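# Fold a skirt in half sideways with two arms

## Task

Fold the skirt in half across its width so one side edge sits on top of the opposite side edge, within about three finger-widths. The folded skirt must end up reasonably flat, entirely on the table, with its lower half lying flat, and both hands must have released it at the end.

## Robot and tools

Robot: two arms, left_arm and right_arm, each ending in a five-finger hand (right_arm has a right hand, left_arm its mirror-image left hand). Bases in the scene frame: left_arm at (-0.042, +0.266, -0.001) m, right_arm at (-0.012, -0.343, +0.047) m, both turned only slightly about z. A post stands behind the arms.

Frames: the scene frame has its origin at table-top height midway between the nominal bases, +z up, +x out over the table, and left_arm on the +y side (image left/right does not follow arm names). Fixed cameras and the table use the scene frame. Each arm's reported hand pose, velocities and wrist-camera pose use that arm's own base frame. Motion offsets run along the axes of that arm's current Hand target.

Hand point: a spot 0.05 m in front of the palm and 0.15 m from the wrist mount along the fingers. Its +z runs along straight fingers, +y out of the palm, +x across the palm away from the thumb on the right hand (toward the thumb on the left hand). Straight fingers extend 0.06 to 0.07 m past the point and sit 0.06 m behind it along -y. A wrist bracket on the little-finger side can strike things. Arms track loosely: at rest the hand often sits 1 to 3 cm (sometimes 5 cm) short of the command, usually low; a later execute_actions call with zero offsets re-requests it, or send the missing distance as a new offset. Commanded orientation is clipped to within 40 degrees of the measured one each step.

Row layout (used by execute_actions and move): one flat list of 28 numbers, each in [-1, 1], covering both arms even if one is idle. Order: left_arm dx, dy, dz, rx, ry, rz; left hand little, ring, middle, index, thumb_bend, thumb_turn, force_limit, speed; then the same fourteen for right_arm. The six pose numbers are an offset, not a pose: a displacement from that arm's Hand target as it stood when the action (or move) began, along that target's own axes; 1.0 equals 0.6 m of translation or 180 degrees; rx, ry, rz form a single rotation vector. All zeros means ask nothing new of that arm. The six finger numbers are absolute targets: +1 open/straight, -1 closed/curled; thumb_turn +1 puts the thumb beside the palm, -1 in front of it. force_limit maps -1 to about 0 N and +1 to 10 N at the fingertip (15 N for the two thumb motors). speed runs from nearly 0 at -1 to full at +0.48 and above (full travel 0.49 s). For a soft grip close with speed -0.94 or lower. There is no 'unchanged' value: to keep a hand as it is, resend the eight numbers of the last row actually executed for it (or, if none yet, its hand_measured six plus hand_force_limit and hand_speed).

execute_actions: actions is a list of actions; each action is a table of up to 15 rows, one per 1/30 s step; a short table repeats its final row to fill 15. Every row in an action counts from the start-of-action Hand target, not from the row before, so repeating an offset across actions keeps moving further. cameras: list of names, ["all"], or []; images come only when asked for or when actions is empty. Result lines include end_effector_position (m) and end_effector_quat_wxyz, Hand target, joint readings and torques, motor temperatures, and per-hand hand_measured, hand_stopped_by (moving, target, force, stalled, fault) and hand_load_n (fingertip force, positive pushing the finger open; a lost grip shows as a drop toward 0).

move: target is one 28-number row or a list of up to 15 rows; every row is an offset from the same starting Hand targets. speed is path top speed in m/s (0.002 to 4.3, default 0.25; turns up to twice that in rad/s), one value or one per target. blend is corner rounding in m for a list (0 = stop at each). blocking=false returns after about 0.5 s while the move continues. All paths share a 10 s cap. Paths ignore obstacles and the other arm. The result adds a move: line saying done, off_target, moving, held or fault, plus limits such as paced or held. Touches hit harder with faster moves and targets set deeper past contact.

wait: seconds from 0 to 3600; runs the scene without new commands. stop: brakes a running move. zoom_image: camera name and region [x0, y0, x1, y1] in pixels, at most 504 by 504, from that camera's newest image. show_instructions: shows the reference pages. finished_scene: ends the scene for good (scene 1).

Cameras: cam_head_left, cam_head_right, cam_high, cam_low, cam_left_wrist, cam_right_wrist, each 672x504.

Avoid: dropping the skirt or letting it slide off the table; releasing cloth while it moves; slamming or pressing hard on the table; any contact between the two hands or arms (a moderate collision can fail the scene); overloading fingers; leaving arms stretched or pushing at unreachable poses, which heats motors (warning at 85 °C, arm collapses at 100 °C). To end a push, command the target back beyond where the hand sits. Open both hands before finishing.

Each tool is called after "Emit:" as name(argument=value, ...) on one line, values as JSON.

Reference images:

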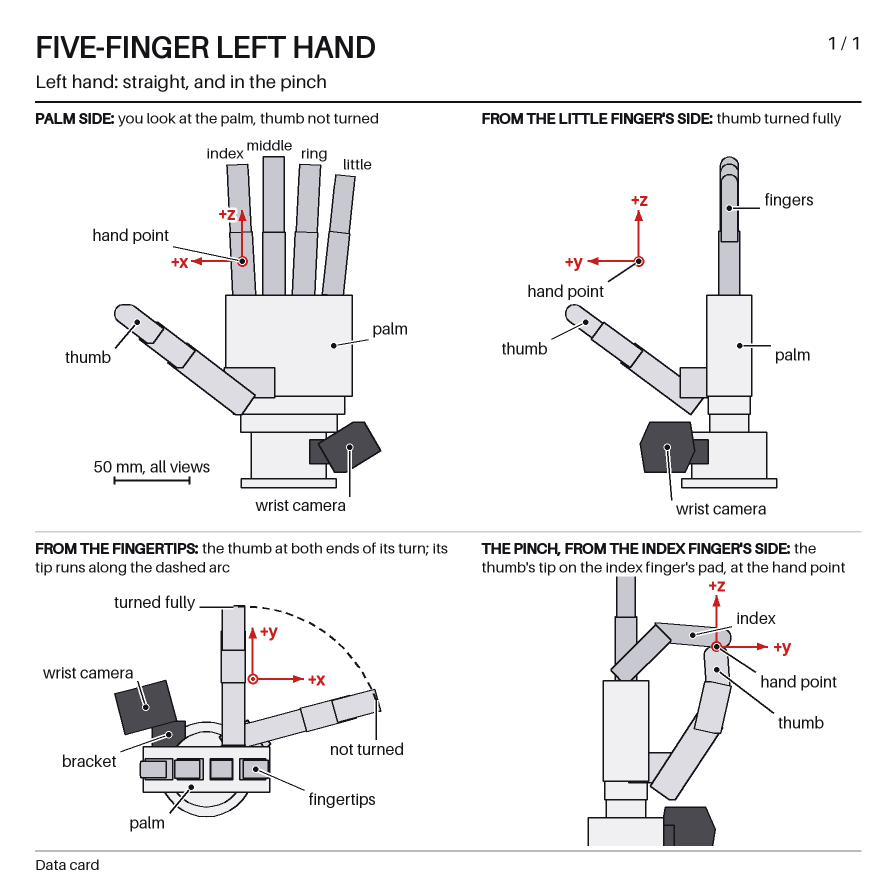

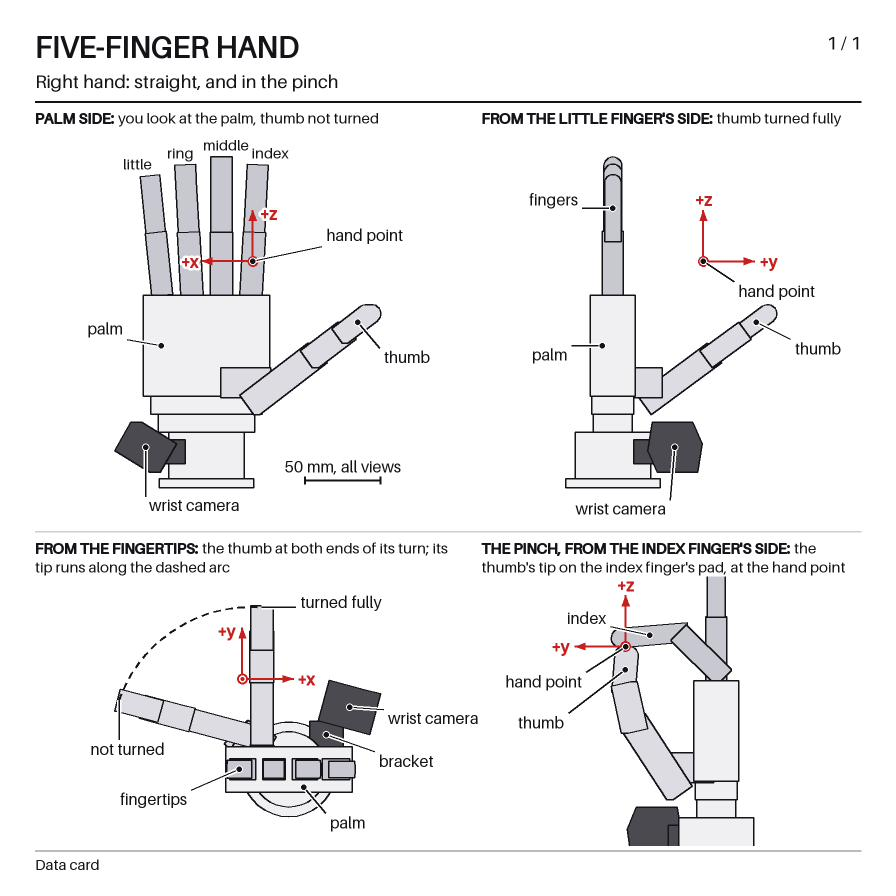

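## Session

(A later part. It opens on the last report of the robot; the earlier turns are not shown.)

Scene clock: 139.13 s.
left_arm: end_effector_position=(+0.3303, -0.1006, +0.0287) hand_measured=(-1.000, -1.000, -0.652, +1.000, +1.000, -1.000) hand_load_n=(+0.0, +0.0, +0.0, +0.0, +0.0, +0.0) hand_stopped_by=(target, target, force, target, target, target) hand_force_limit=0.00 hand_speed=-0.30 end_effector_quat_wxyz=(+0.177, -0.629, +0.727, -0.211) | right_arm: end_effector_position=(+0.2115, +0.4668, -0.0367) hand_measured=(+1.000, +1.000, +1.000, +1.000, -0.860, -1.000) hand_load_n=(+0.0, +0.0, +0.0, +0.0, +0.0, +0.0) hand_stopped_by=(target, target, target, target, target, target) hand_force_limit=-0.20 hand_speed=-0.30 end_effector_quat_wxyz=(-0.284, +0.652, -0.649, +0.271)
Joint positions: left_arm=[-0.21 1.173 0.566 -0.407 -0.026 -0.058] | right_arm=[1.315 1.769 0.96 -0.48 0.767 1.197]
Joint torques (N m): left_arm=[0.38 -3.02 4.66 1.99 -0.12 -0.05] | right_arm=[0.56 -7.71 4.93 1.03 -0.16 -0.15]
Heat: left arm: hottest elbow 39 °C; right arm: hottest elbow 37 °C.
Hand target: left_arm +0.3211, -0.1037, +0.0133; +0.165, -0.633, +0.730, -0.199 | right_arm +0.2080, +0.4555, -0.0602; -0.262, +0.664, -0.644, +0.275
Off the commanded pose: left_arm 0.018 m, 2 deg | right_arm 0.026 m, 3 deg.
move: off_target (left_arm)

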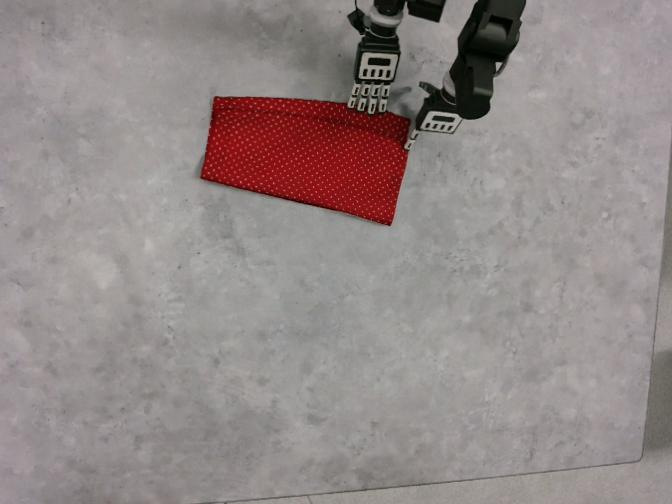

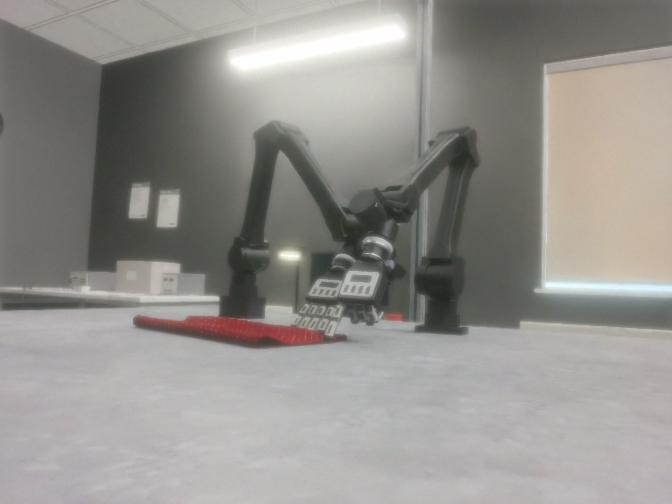

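Emit:
move(target=[0.0145,0.0859,-0.0493,0,0,0,-1,-1,-0.98,1,1,-1,0.0,-0.3,0,0,0,0,0,0,1,1,1,1,-0.86,-1,-0.2,-0.3], speed=0.07, cameras=["cam_high","cam_low"])

Emit:
zoom_image(camera="cam_high", region=[330, 60, 450, 180])

Emit:
zoom_image(camera="cam_low", region=[230, 250, 410, 370])

Scene clock: 140.80 s.
left_arm: end_effector_position=(+0.2803, -0.1034, +0.0258) hand_measured=(-1.000, -1.000, -0.652, +1.000, +1.000, -1.000) hand_load_n=(+0.0, +0.0, +0.0, +0.0, +0.0, +0.0) hand_stopped_by=(target, target, force, target, target, target) hand_force_limit=0.00 hand_speed=-0.30 end_effector_quat_wxyz=(+0.182, -0.631, +0.722, -0.218) | right_arm: end_effector_position=(+0.2115, +0.4668, -0.0367) hand_measured=(+1.000, +1.000, +1.000, +1.000, -0.860, -1.000) hand_load_n=(+0.0, +0.0, +0.5, +0.0, +0.0, +0.0) hand_stopped_by=(target, target, target, target, target, target) hand_force_limit=-0.20 hand_speed=-0.30 end_effector_quat_wxyz=(-0.284, +0.652, -0.649, +0.271)
Joint positions: left_arm=[-0.265 1.001 0.441 -0.438 -0.059 -0.114] | right_arm=[1.315 1.769 0.96 -0.48 0.767 1.197]
Joint torques (N m): left_arm=[0.21 -2.61 4.57 0.51 0 0.03] | right_arm=[0.62 -7.65 4.94 1.07 -0.16 -0.15]
Heat: left arm: hottest elbow 39 °C; right arm: hottest elbow 37 °C.
Hand target: left_arm +0.2610, -0.1038, +0.0132; +0.165, -0.633, +0.730, -0.199 | right_arm +0.2080, +0.4555, -0.0602; -0.262, +0.664, -0.644, +0.275
Off the commanded pose: left_arm 0.023 m, 3 deg | right_arm 0.026 m, 3 deg.
move: off_target (left_arm)

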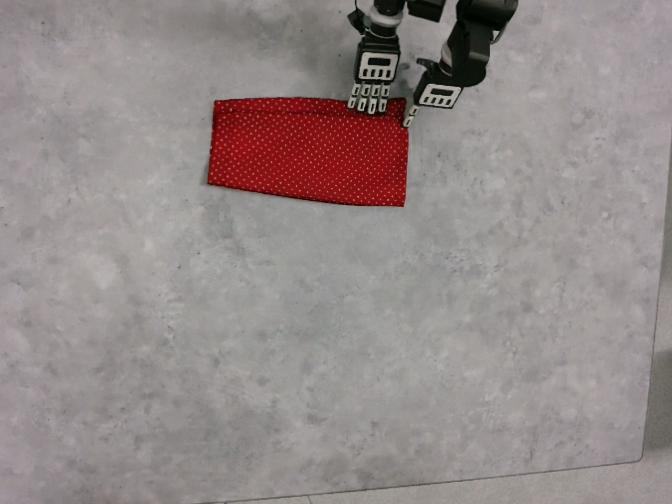

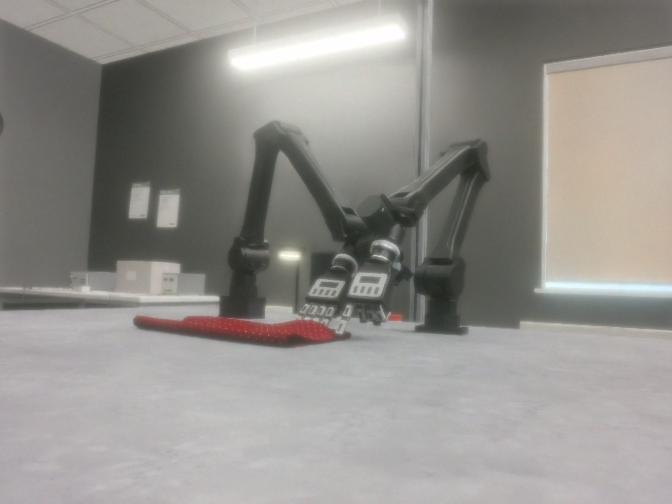

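Scaled by 4.200.

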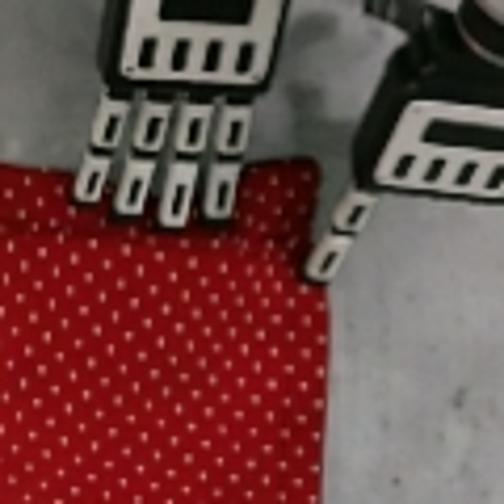

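Scaled by 2.800.

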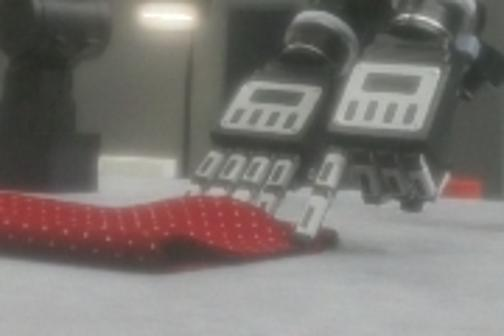

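Emit:
move(target=[[0.0015,-0.0665,-0.1156,0,0,0,-1,-1,-0.98,1,1,-1,0.0,-0.3,0.0046,-0.117,-0.1185,0,0,0,1,1,1,1,-0.86,-1,-0.2,-0.3],[-0.06,-0.15,-0.06,0.12,0,0,-1,0.5,0.5,0.5,1,-1,0.0,-0.3,0.0046,-0.117,-0.1185,0,0,0,1,1,1,1,-0.86,-1,-0.2,-0.3]], speed=0.12, cameras=["cam_high","cam_low","cam_left_wrist","cam_right_wrist"])

Emit:
zoom_image(camera="cam_high", region=[190, 70, 430, 230])

Emit:
zoom_image(camera="cam_low", region=[120, 280, 370, 370])

Scene clock: 146.47 s.
left_arm: end_effector_position=(+0.3241, -0.0800, +0.0899) hand_measured=(-1.000, +0.500, +0.500, +0.500, +1.000, -1.000) hand_load_n=(+0.0, +0.0, +0.0, +0.0, +0.0, +0.0) hand_stopped_by=(target, target, target, target, target, target) hand_force_limit=0.00 hand_speed=-0.30 end_effector_quat_wxyz=(+0.272, -0.595, +0.680, -0.331) | right_arm: end_effector_position=(+0.2016, +0.4420, +0.0249) hand_measured=(+1.000, +1.000, +1.000, +1.000, -0.860, -1.000) hand_load_n=(+0.0, +0.0, +0.0, +0.0, +0.0, +0.0) hand_stopped_by=(target, target, target, target, target, target) hand_force_limit=-0.20 hand_speed=-0.30 end_effector_quat_wxyz=(-0.250, +0.668, -0.642, +0.281)
Joint positions: left_arm=[-0.133 0.81 0.418 -0.294 0.023 -0.011] | right_arm=[1.315 1.623 0.994 -0.733 0.749 1.194]
Joint torques (N m): left_arm=[2.37 -1.85 6.32 2.81 0.07 0.26] | right_arm=[0.62 -9.7 10.11 0.35 0.64 -0.14]
Heat: left arm: hottest elbow 39 °C; right arm: hottest elbow 37 °C.
Hand target: left_arm +0.3258, -0.0760, +0.0890; +0.281, -0.591, +0.680, -0.333 | right_arm +0.2080, +0.4555, +0.0397; -0.262, +0.664, -0.644, +0.275
Off the commanded pose: left_arm 0.004 m, 1 deg | right_arm 0.021 m, 2 deg.
move: off_target (right_arm)
cam_left_wrist: T_world_to_cam=[[0.58259, -0.30598, 0.75297, -0.28247], [-0.61916, -0.76724, 0.16729, 0.12501], [0.52652, -0.56367, -0.63643, -0.04032]] pos_world=[0.2632, -0.01325, 0.16612]
cam_right_wrist: T_world_to_cam=[[-0.65326, -0.31538, -0.68832, 0.29271], [-0.559, 0.81406, 0.15754, -0.24882], [0.51065, 0.48768, -0.70809, -0.19064]] pos_world=[0.14947, 0.38784, 0.10569]

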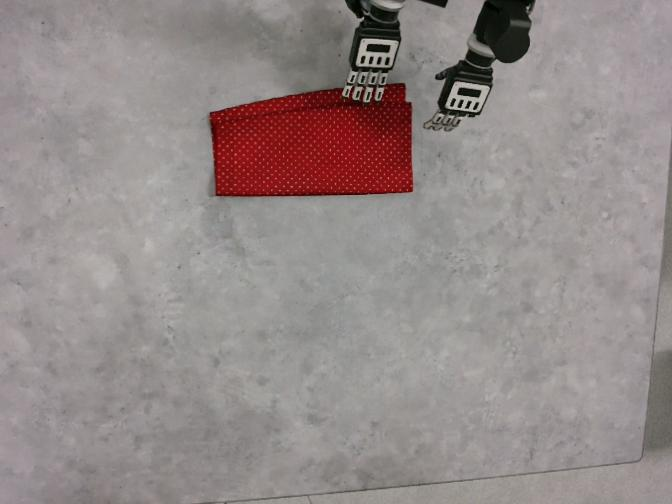

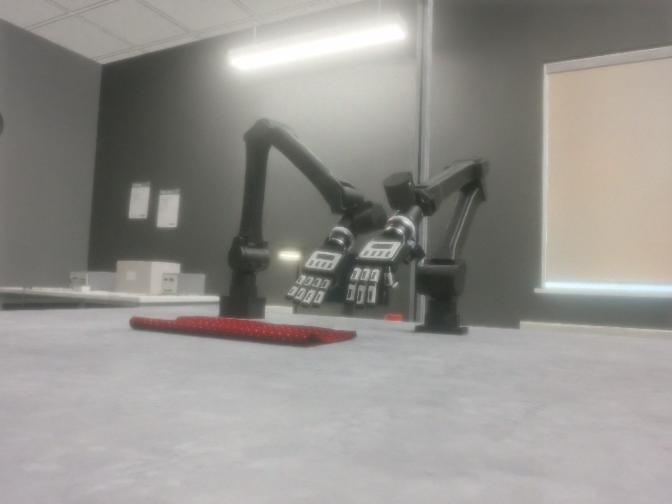

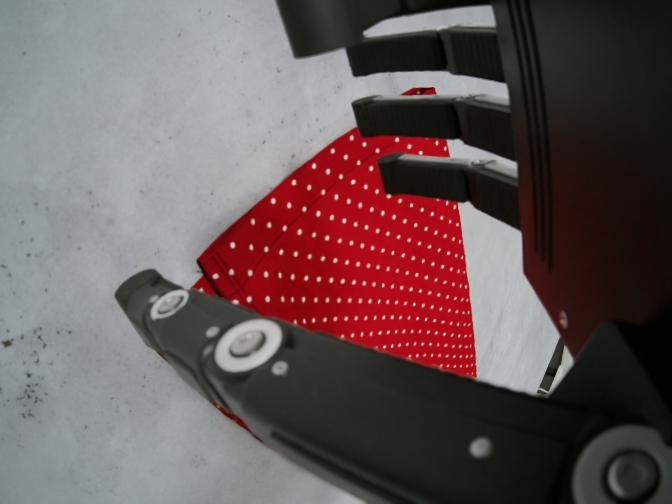

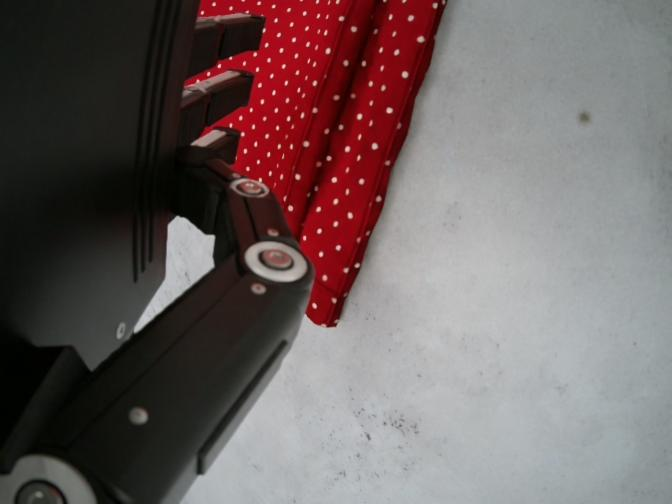

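Scaled by 2.100.

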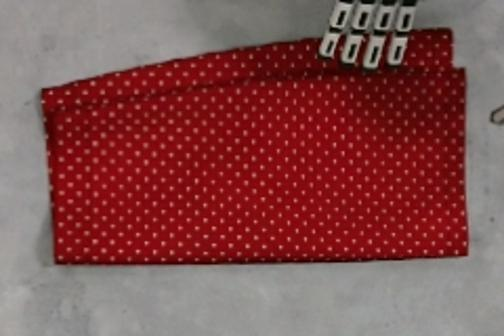

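Scaled by 2.016.

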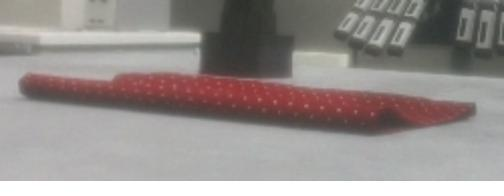

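Emit:
move(target=[0.1208,0.0177,0.0583,0.014,0,0,-1,0.5,0.5,0.5,1,-1,0.0,-0.3,0.0758,0.0597,-0.0092,0,0,0,1,1,1,1,-0.86,-1,-0.2,-0.3], speed=0.12, cameras=["cam_high","cam_low","cam_left_wrist","cam_right_wrist"])

Emit:
zoom_image(camera="cam_high", region=[310, 40, 450, 180])

Scene clock: 148.43 s.
left_arm: end_effector_position=(+0.3356, -0.1473, +0.0611) hand_measured=(-1.000, +0.500, +0.500, +0.500, +1.000, -1.000) hand_load_n=(+0.0, +0.0, +0.0, +0.0, +0.0, +0.0) hand_stopped_by=(target, target, target, target, target, target) hand_force_limit=0.00 hand_speed=-0.30 end_effector_quat_wxyz=(+0.295, -0.582, +0.677, -0.341) | right_arm: end_effector_position=(+0.1811, +0.4045, +0.0144) hand_measured=(+1.000, +1.000, +1.000, +1.000, -0.860, -1.000) hand_load_n=(+0.0, +0.0, -0.5, +0.0, +0.0, +0.0) hand_stopped_by=(target, target, target, target, target, target) hand_force_limit=-0.20 hand_speed=-0.30 end_effector_quat_wxyz=(-0.250, +0.669, -0.641, +0.281)
Joint positions: left_arm=[-0.421 0.976 0.387 -0.064 -0.219 -0.161] | right_arm=[1.342 1.551 0.869 -0.705 0.754 1.226]
Joint torques (N m): left_arm=[0.79 -2.37 5.87 2.85 -0.19 -0.05] | right_arm=[1.55 -9.11 6.52 0.98 0.77 0.05]
Heat: left arm: hottest elbow 39 °C; right arm: hottest elbow 37 °C.
Hand target: left_arm +0.3357, -0.1510, +0.0596; +0.293, -0.584, +0.672, -0.347 | right_arm +0.1794, +0.4089, +0.0198; -0.262, +0.664, -0.644, +0.275
Off the commanded pose: left_arm 0.004 m, 1 deg | right_arm 0.007 m, 2 deg.
move: done
cam_left_wrist: T_world_to_cam=[[0.53965, -0.32297, 0.77748, -0.27772], [-0.63093, -0.76658, 0.11949, 0.09236], [0.55741, -0.55502, -0.61746, -0.11289]] pos_world=[0.27107, -0.08155, 0.13518]
cam_right_wrist: T_world_to_cam=[[-0.65236, -0.3182, -0.68788, 0.26129], [-0.56094, 0.81305, 0.15588, -0.22725], [0.50968, 0.48755, -0.70889, -0.1691]] pos_world=[0.12917, 0.35035, 0.09528]

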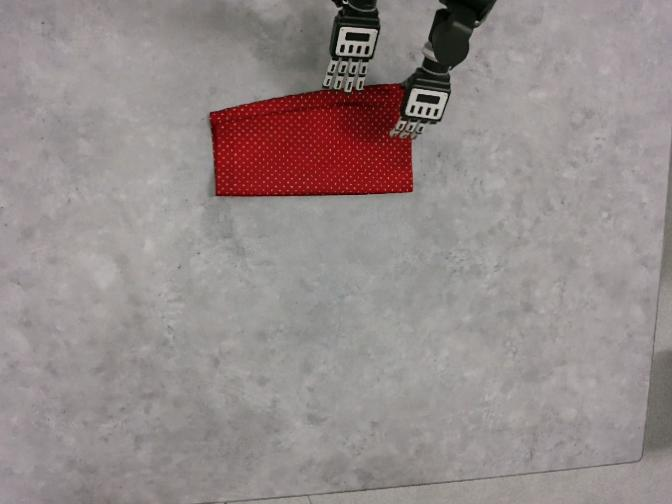

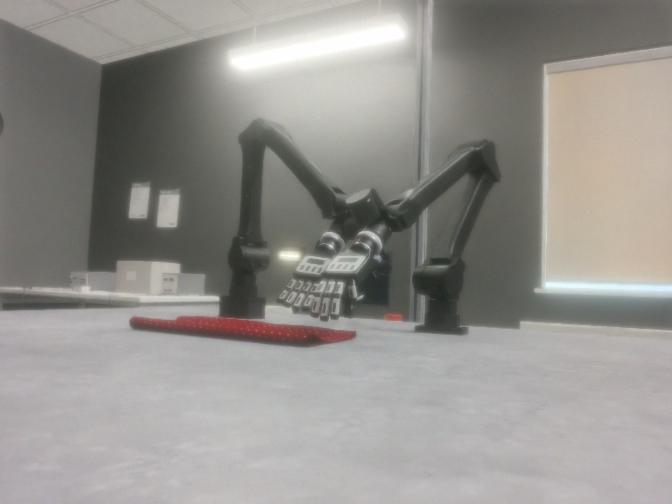

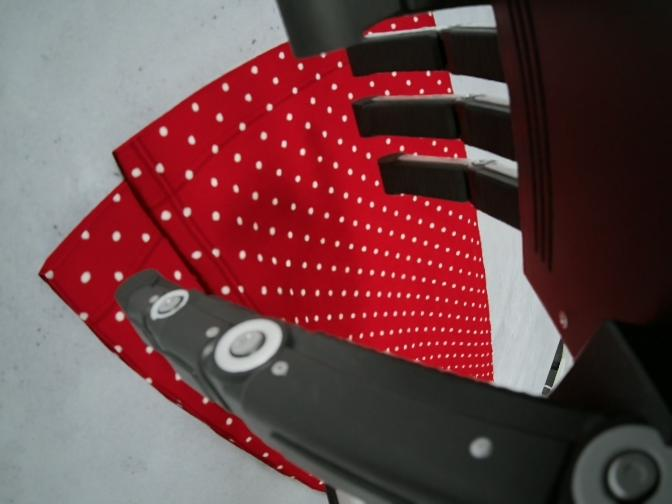

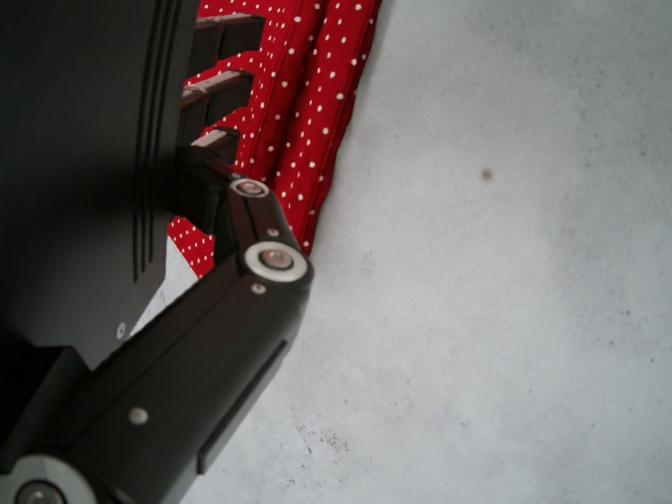

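Scaled by 3.600.

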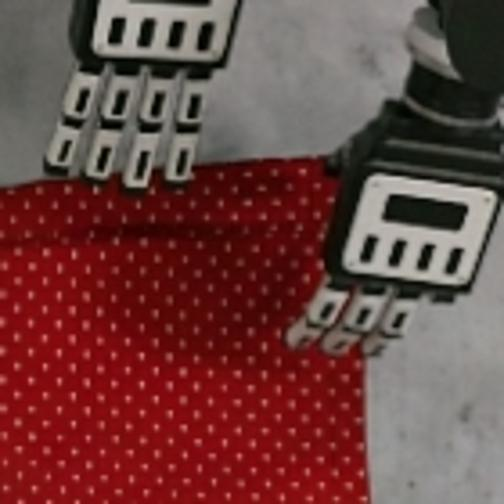

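Emit:
move(target=[-0.0005,0.0378,0.0273,0,0,0,-1,0.5,0.5,0.5,1,-1,0.0,-0.3,-0.0035,0.102,0.0913,0,0,0,1,1,1,1,-0.86,-1,-0.2,-0.3], speed=0.08, cameras=["cam_high","cam_low","cam_left_wrist","cam_right_wrist"])

Emit:
zoom_image(camera="cam_high", region=[310, 40, 450, 180])

Emit:
zoom_image(camera="cam_low", region=[230, 250, 410, 370])

Scene clock: 150.27 s.
left_arm: end_effector_position=(+0.3368, -0.1478, +0.0342) hand_measured=(-1.000, +0.500, +0.500, +0.500, +1.000, -1.000) hand_load_n=(+0.0, +0.0, +0.0, +0.0, +0.0, +0.0) hand_stopped_by=(target, target, target, target, target, target) hand_force_limit=0.00 hand_speed=-0.30 end_effector_quat_wxyz=(+0.296, -0.582, +0.676, -0.342) | right_arm: end_effector_position=(+0.1848, +0.4170, -0.0390) hand_measured=(+1.000, +1.000, +1.000, +1.000, -0.860, -1.000) hand_load_n=(+0.0, +0.0, +0.5, +0.0, +0.0, +0.0) hand_stopped_by=(target, target, target, target, target, target) hand_force_limit=-0.20 hand_speed=-0.30 end_effector_quat_wxyz=(-0.281, +0.652, -0.647, +0.277)
Joint positions: left_arm=[-0.421 1.063 0.342 0.07 -0.219 -0.162] | right_arm=[1.353 1.674 0.812 -0.474 0.785 1.248]
Joint torques (N m): left_arm=[0.79 -2.61 5.24 2.85 -0.2 -0.07] | right_arm=[1.67 -5.77 4.41 1.13 -0.43 0.03]
Heat: left arm: hottest elbow 38 °C; right arm: hottest elbow 37 °C.
Hand target: left_arm +0.3357, -0.1510, +0.0317; +0.293, -0.584, +0.672, -0.347 | right_arm +0.1743, +0.4087, -0.0621; -0.262, +0.664, -0.644, +0.275
Off the commanded pose: left_arm 0.004 m, 1 deg | right_arm 0.027 m, 3 deg.
move: off_target (right_arm)
cam_left_wrist: T_world_to_cam=[[0.53765, -0.32174, 0.77937, -0.25674], [-0.63089, -0.76674, 0.11869, 0.09593], [0.55939, -0.55551, -0.61522, -0.13123]] pos_world=[0.27197, -0.08195, 0.10798]
cam_right_wrist: T_world_to_cam=[[-0.62652, -0.27007, -0.73112, 0.20439], [-0.55954, 0.80887, 0.18069, -0.22454], [0.54258, 0.5223, -0.65789, -0.23347]] pos_world=[0.12909, 0.35877, 0.0364]

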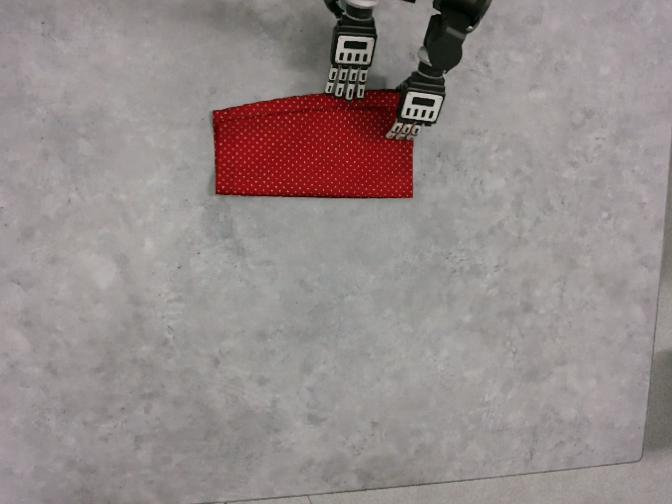

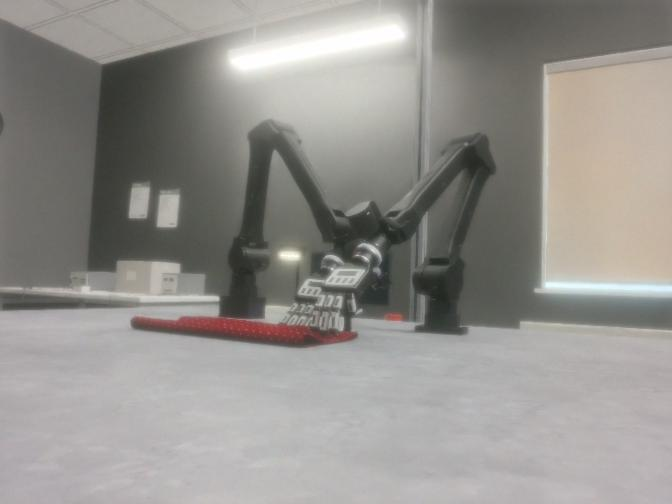

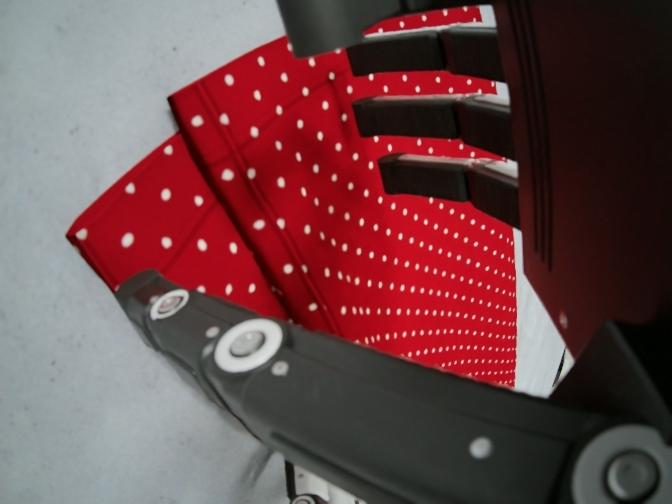

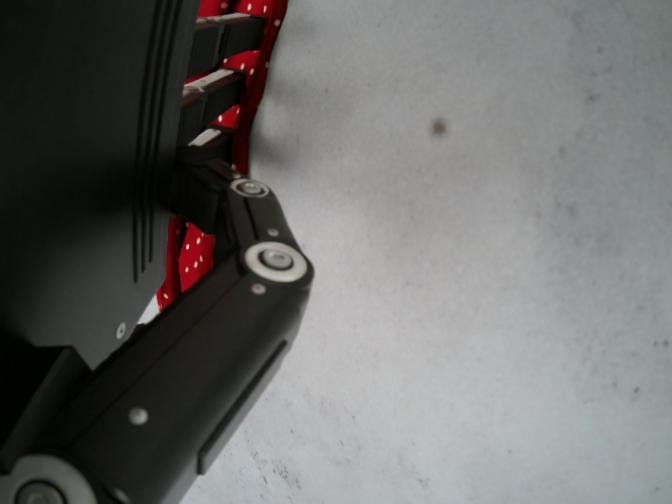

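Scaled by 3.600.

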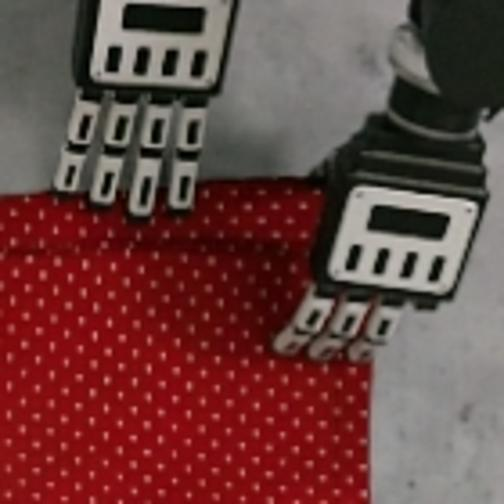

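Scaled by 2.800.

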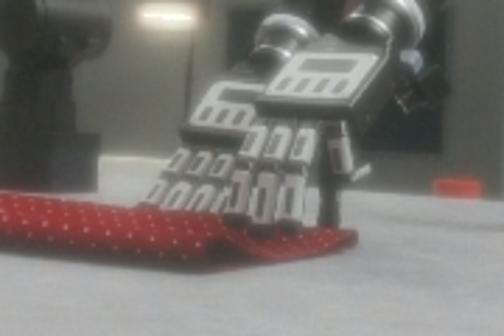

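Emit:
move(target=[-0.0033,0.0153,0.0355,0,0,0,-1,0.5,0.5,0.5,1,-1,0.0,-0.3,0,0,0,0,0,0,1,1,1,1,-0.86,-1,-0.2,-0.3], speed=0.06, cameras=["cam_left_wrist","cam_high"])

Emit:
zoom_image(camera="cam_high", region=[310, 40, 450, 180])

Scene clock: 151.30 s.
left_arm: end_effector_position=(+0.3523, -0.1560, +0.0250) hand_measured=(-1.000, +0.500, +0.500, +0.500, +1.000, -1.000) hand_load_n=(+0.0, +0.0, -0.5, +0.0, +0.0, -1.0) hand_stopped_by=(target, target, target, target, target, target) hand_force_limit=0.00 hand_speed=-0.30 end_effector_quat_wxyz=(+0.300, -0.577, +0.670, -0.358) | right_arm: end_effector_position=(+0.1848, +0.4170, -0.0389) hand_measured=(+1.000, +1.000, +1.000, +1.000, -0.860, -1.000) hand_load_n=(-0.5, +0.0, +0.5, +0.0, +0.0, +0.0) hand_stopped_by=(target, target, target, target, target, target) hand_force_limit=-0.20 hand_speed=-0.30 end_effector_quat_wxyz=(-0.281, +0.652, -0.647, +0.277)
Joint positions: left_arm=[-0.42 1.158 0.342 0.202 -0.211 -0.162] | right_arm=[1.353 1.674 0.812 -0.474 0.785 1.248]
Joint torques (N m): left_arm=[2.32 -2.08 4.62 2.39 0.05 0.05] | right_arm=[1.67 -5.77 4.41 1.13 -0.43 0.01]
Heat: left arm: hottest elbow 38 °C; right arm: hottest elbow 37 °C.
Hand target: left_arm +0.3477, -0.1509, +0.0117; +0.293, -0.584, +0.672, -0.347 | right_arm +0.1743, +0.4087, -0.0621; -0.262, +0.664, -0.644, +0.275
Off the commanded pose: left_arm 0.015 m, 2 deg | right_arm 0.027 m, 3 deg.
move: off_target (left_arm)
cam_left_wrist: T_world_to_cam=[[0.51104, -0.30922, 0.80201, -0.2499], [-0.63858, -0.76115, 0.11343, 0.1042], [0.57537, -0.57011, -0.58644, -0.15869]] pos_world=[0.28555, -0.08844, 0.09553]
Images, in order (width x height): cam_high 672x504, cam_left_wrist 672x504.

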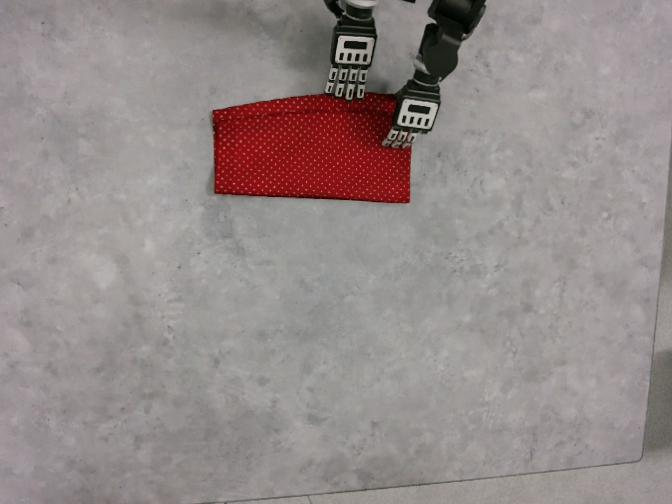

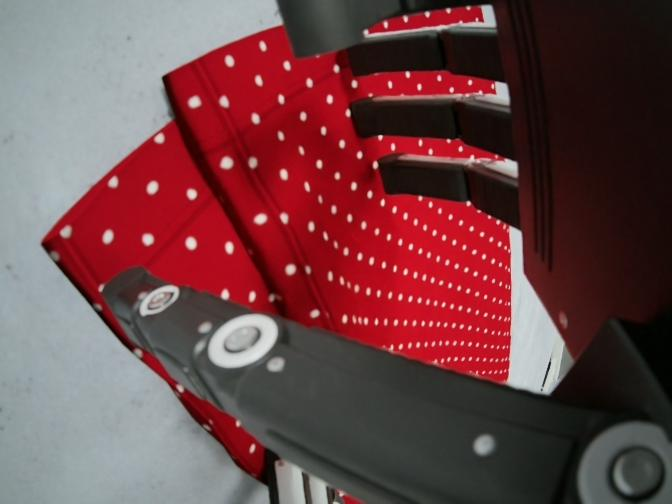

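Scaled by 3.600.

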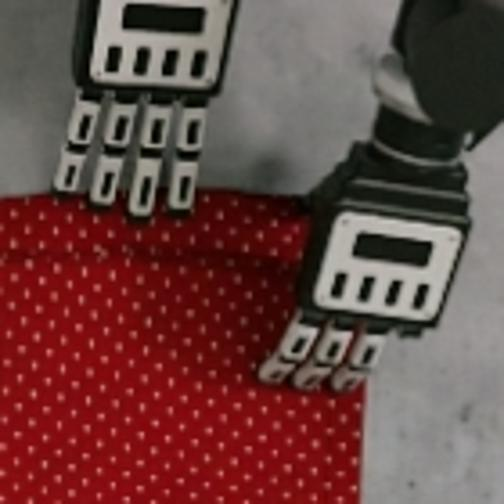

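Emit:
move(target=[[0,0.0135,0.01,0.025,0,0,-1,0.5,0.5,0.5,1,-1,0.0,-0.3,0,0,0,0,0,0,1,1,1,1,-0.86,-1,-0.2,-0.3],[0,0.0135,0.01,0.025,0,0,-1,-0.1,-0.1,-0.1,1,-1,0.6,-0.8,0,0,0,0,0,0,1,1,1,1,-0.86,-1,-0.2,-0.3]], speed=0.06, cameras=["cam_left_wrist","cam_high","cam_low"])

Emit:
zoom_image(camera="cam_high", region=[310, 40, 450, 180])

Emit:
zoom_image(camera="cam_low", region=[230, 250, 410, 370])

Scene clock: 154.00 s.
left_arm: end_effector_position=(+0.3633, -0.1577, +0.0304) hand_measured=(-1.000, -0.100, -0.100, -0.100, +1.000, -1.000) hand_load_n=(+0.0, +0.0, +0.0, +0.0, +0.0, -1.5) hand_stopped_by=(target, target, target, target, target, target) hand_force_limit=0.60 hand_speed=-0.80 end_effector_quat_wxyz=(+0.327, -0.567, +0.641, -0.402) | right_arm: end_effector_position=(+0.1848, +0.4170, -0.0389) hand_measured=(+1.000, +1.000, +1.000, +1.000, -0.860, -1.000) hand_load_n=(+0.0, +0.0, +0.5, +0.0, +0.0, +0.0) hand_stopped_by=(target, target, target, target, target, target) hand_force_limit=-0.20 hand_speed=-0.30 end_effector_quat_wxyz=(-0.281, +0.652, -0.647, +0.277)
Joint positions: left_arm=[-0.42 1.194 0.291 0.407 -0.226 -0.162] | right_arm=[1.353 1.674 0.812 -0.474 0.785 1.248]
Joint torques (N m): left_arm=[1.2 -1.08 3.18 2.02 -0.23 0.14] | right_arm=[1.61 -5.77 4.41 1.14 -0.43 0.01]
Heat: left arm: hottest elbow 38 °C; right arm: hottest elbow 37 °C.
Hand target: left_arm +0.3477, -0.1511, +0.0016; +0.316, -0.572, +0.658, -0.373 | right_arm +0.1743, +0.4087, -0.0621; -0.262, +0.664, -0.644, +0.275
Off the commanded pose: left_arm 0.033 m, 4 deg | right_arm 0.027 m, 3 deg.
move: off_target (left_arm); target 2's new numbers were sent with left_arm's hand 0.033 m and 4 deg from that target
cam_left_wrist: T_world_to_cam=[[0.42157, -0.26894, 0.86599, -0.22345], [-0.63939, -0.76535, 0.07357, 0.11016], [0.64301, -0.58473, -0.49461, -0.19248]] pos_world=[0.28839, -0.08833, 0.0902]
Images, in order (width x height): cam_high 672x504, cam_low 672x504, cam_left_wrist 672x504.

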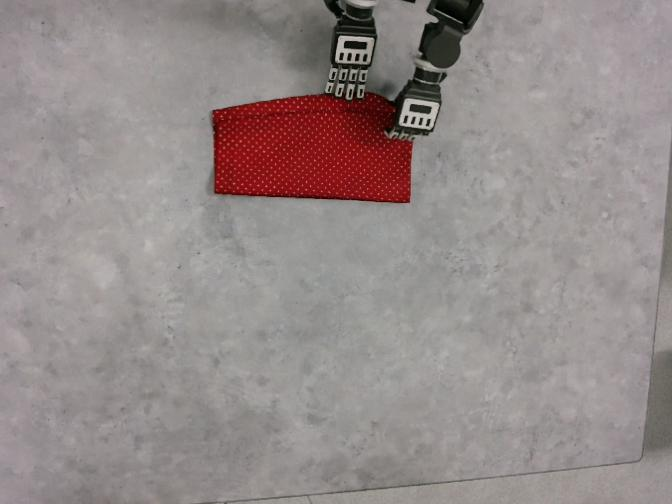

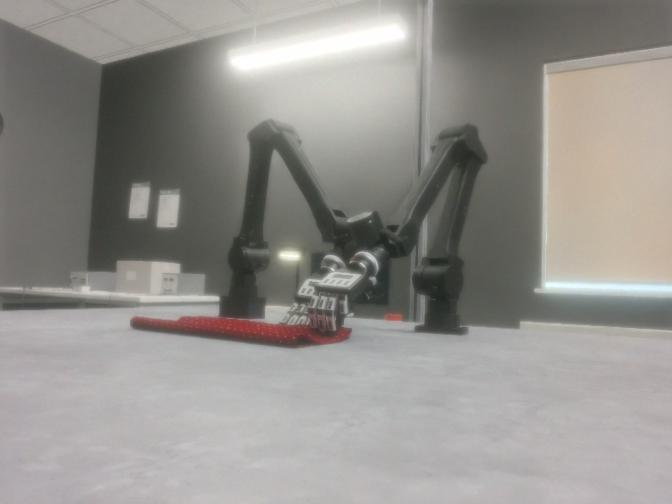

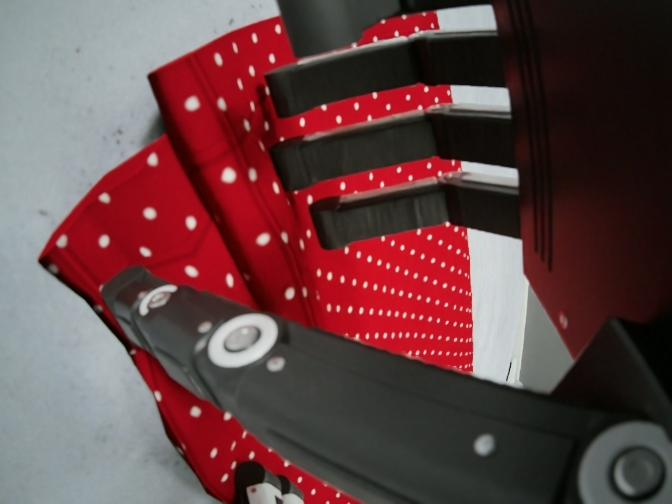

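Scaled by 3.600.

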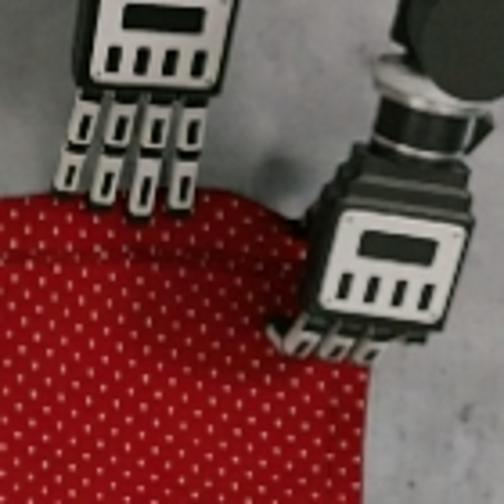

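Scaled by 2.800.

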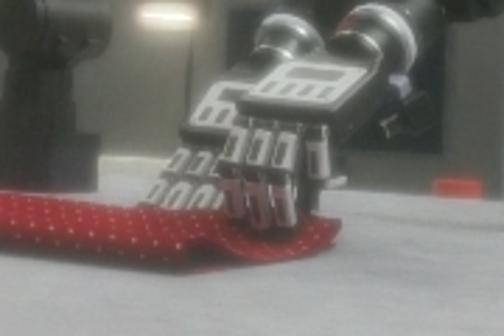

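Emit:
move(target=[[0.002,-0.14,-0.10,0,0,0,-1,-0.1,-0.1,-0.1,1,-1,0.6,-0.8,0.0046,-0.117,-0.1185,0,0,0,1,1,1,1,-0.86,-1,-0.2,-0.3],[-0.15,-0.15,-0.10,0,0,0,-1,0.5,0.5,0.5,1,-1,0.6,-0.3,0.08,-0.117,-0.1185,0,0,0,1,1,1,1,-0.86,-1,-0.2,-0.3]], speed=0.12, cameras=["cam_high","cam_low","cam_left_wrist","cam_right_wrist"])

Emit:
zoom_image(camera="cam_high", region=[190, 70, 430, 230])

Emit:
zoom_image(camera="cam_low", region=[120, 280, 370, 370])

Scene clock: 157.97 s.
left_arm: end_effector_position=(+0.3417, -0.0629, +0.0866) hand_measured=(-1.000, +0.500, +0.500, +0.500, +1.000, -1.000) hand_load_n=(+0.0, +0.0, +0.0, +0.0, +0.0, +0.0) hand_stopped_by=(target, target, target, target, target, target) hand_force_limit=0.60 hand_speed=-0.30 end_effector_quat_wxyz=(+0.301, -0.582, +0.661, -0.365) | right_arm: end_effector_position=(+0.1726, +0.3640, +0.0368) hand_measured=(+1.000, +1.000, +1.000, +1.000, -0.860, -1.000) hand_load_n=(+0.0, +0.0, +0.0, +0.0, +0.0, +0.0) hand_stopped_by=(target, target, target, target, target, target) hand_force_limit=-0.20 hand_speed=-0.30 end_effector_quat_wxyz=(-0.258, +0.665, -0.644, +0.277)
Joint positions: left_arm=[-0.044 0.831 0.364 -0.121 0.097 0.031] | right_arm=[1.34 1.397 0.77 -0.739 0.756 1.226]
Joint torques (N m): left_arm=[2.08 -1.79 10.1 1.74 0.1 0.25] | right_arm=[0.44 -7.12 6.69 1.05 0.56 -0.15]
Heat: left arm: hottest elbow 38 °C; right arm: hottest elbow 37 °C.
Hand target: left_arm +0.3567, -0.0602, +0.1087; +0.316, -0.572, +0.658, -0.374 | right_arm +0.1752, +0.3635, +0.0391; -0.262, +0.664, -0.644, +0.275
Off the commanded pose: left_arm 0.027 m, 2 deg | right_arm 0.004 m, 0 deg.
move: off_target (left_arm); target 2's new numbers were sent with left_arm's hand 0.027 m and 2 deg from that target
cam_left_wrist: T_world_to_cam=[[0.50601, -0.28842, 0.81287, -0.26303], [-0.62962, -0.76765, 0.11957, 0.15721], [0.58951, -0.5723, -0.57004, -0.06982]] pos_world=[0.27324, 0.00486, 0.15521]
cam_right_wrist: T_world_to_cam=[[-0.64887, -0.30352, -0.69774, 0.25262], [-0.5602, 0.81112, 0.16812, -0.20241], [0.51492, 0.49996, -0.69634, -0.13509]] pos_world=[0.12009, 0.30839, 0.11623]

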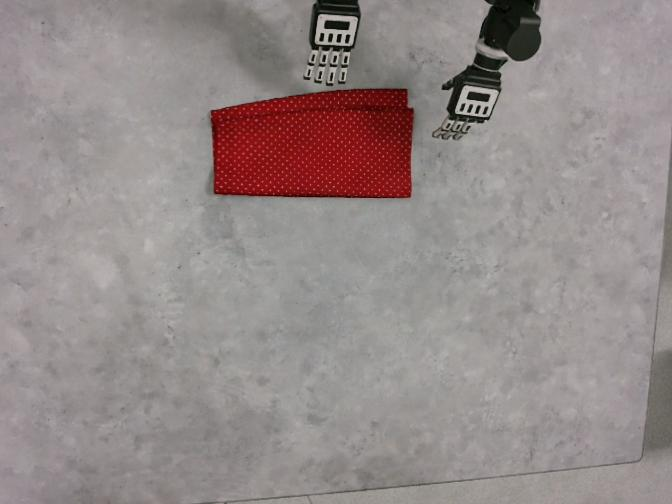

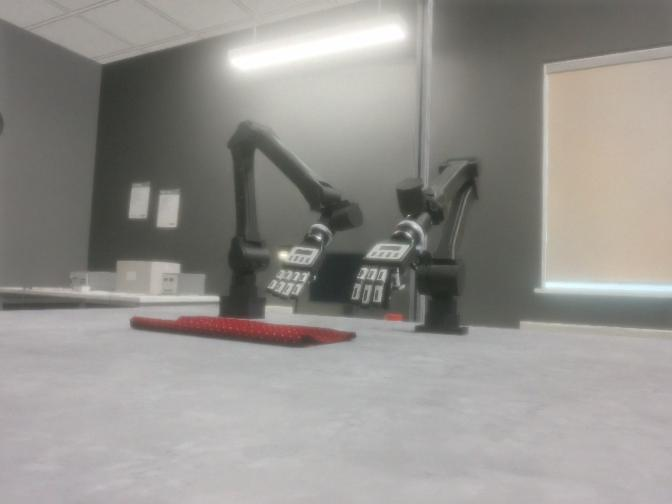

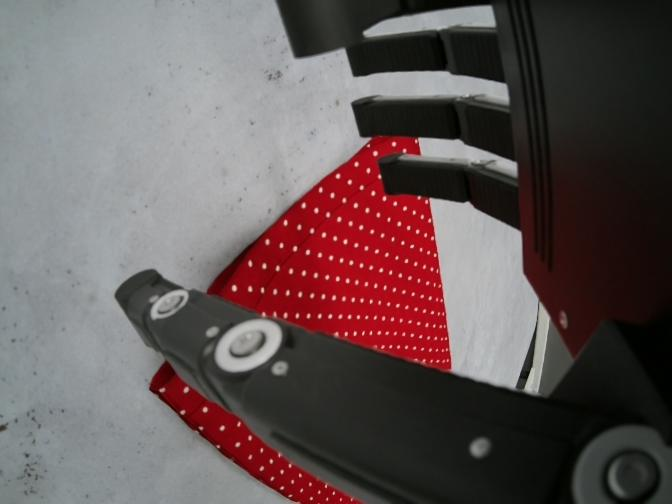

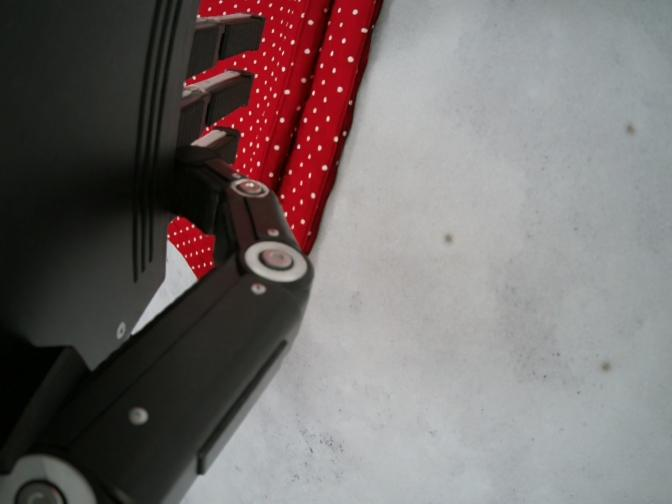

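Scaled by 2.100.

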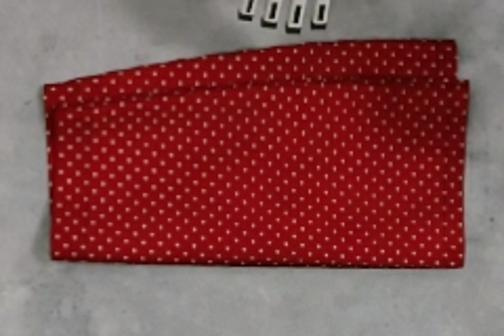

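Scaled by 2.016.

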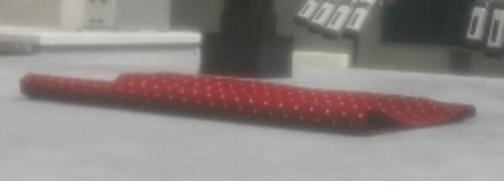

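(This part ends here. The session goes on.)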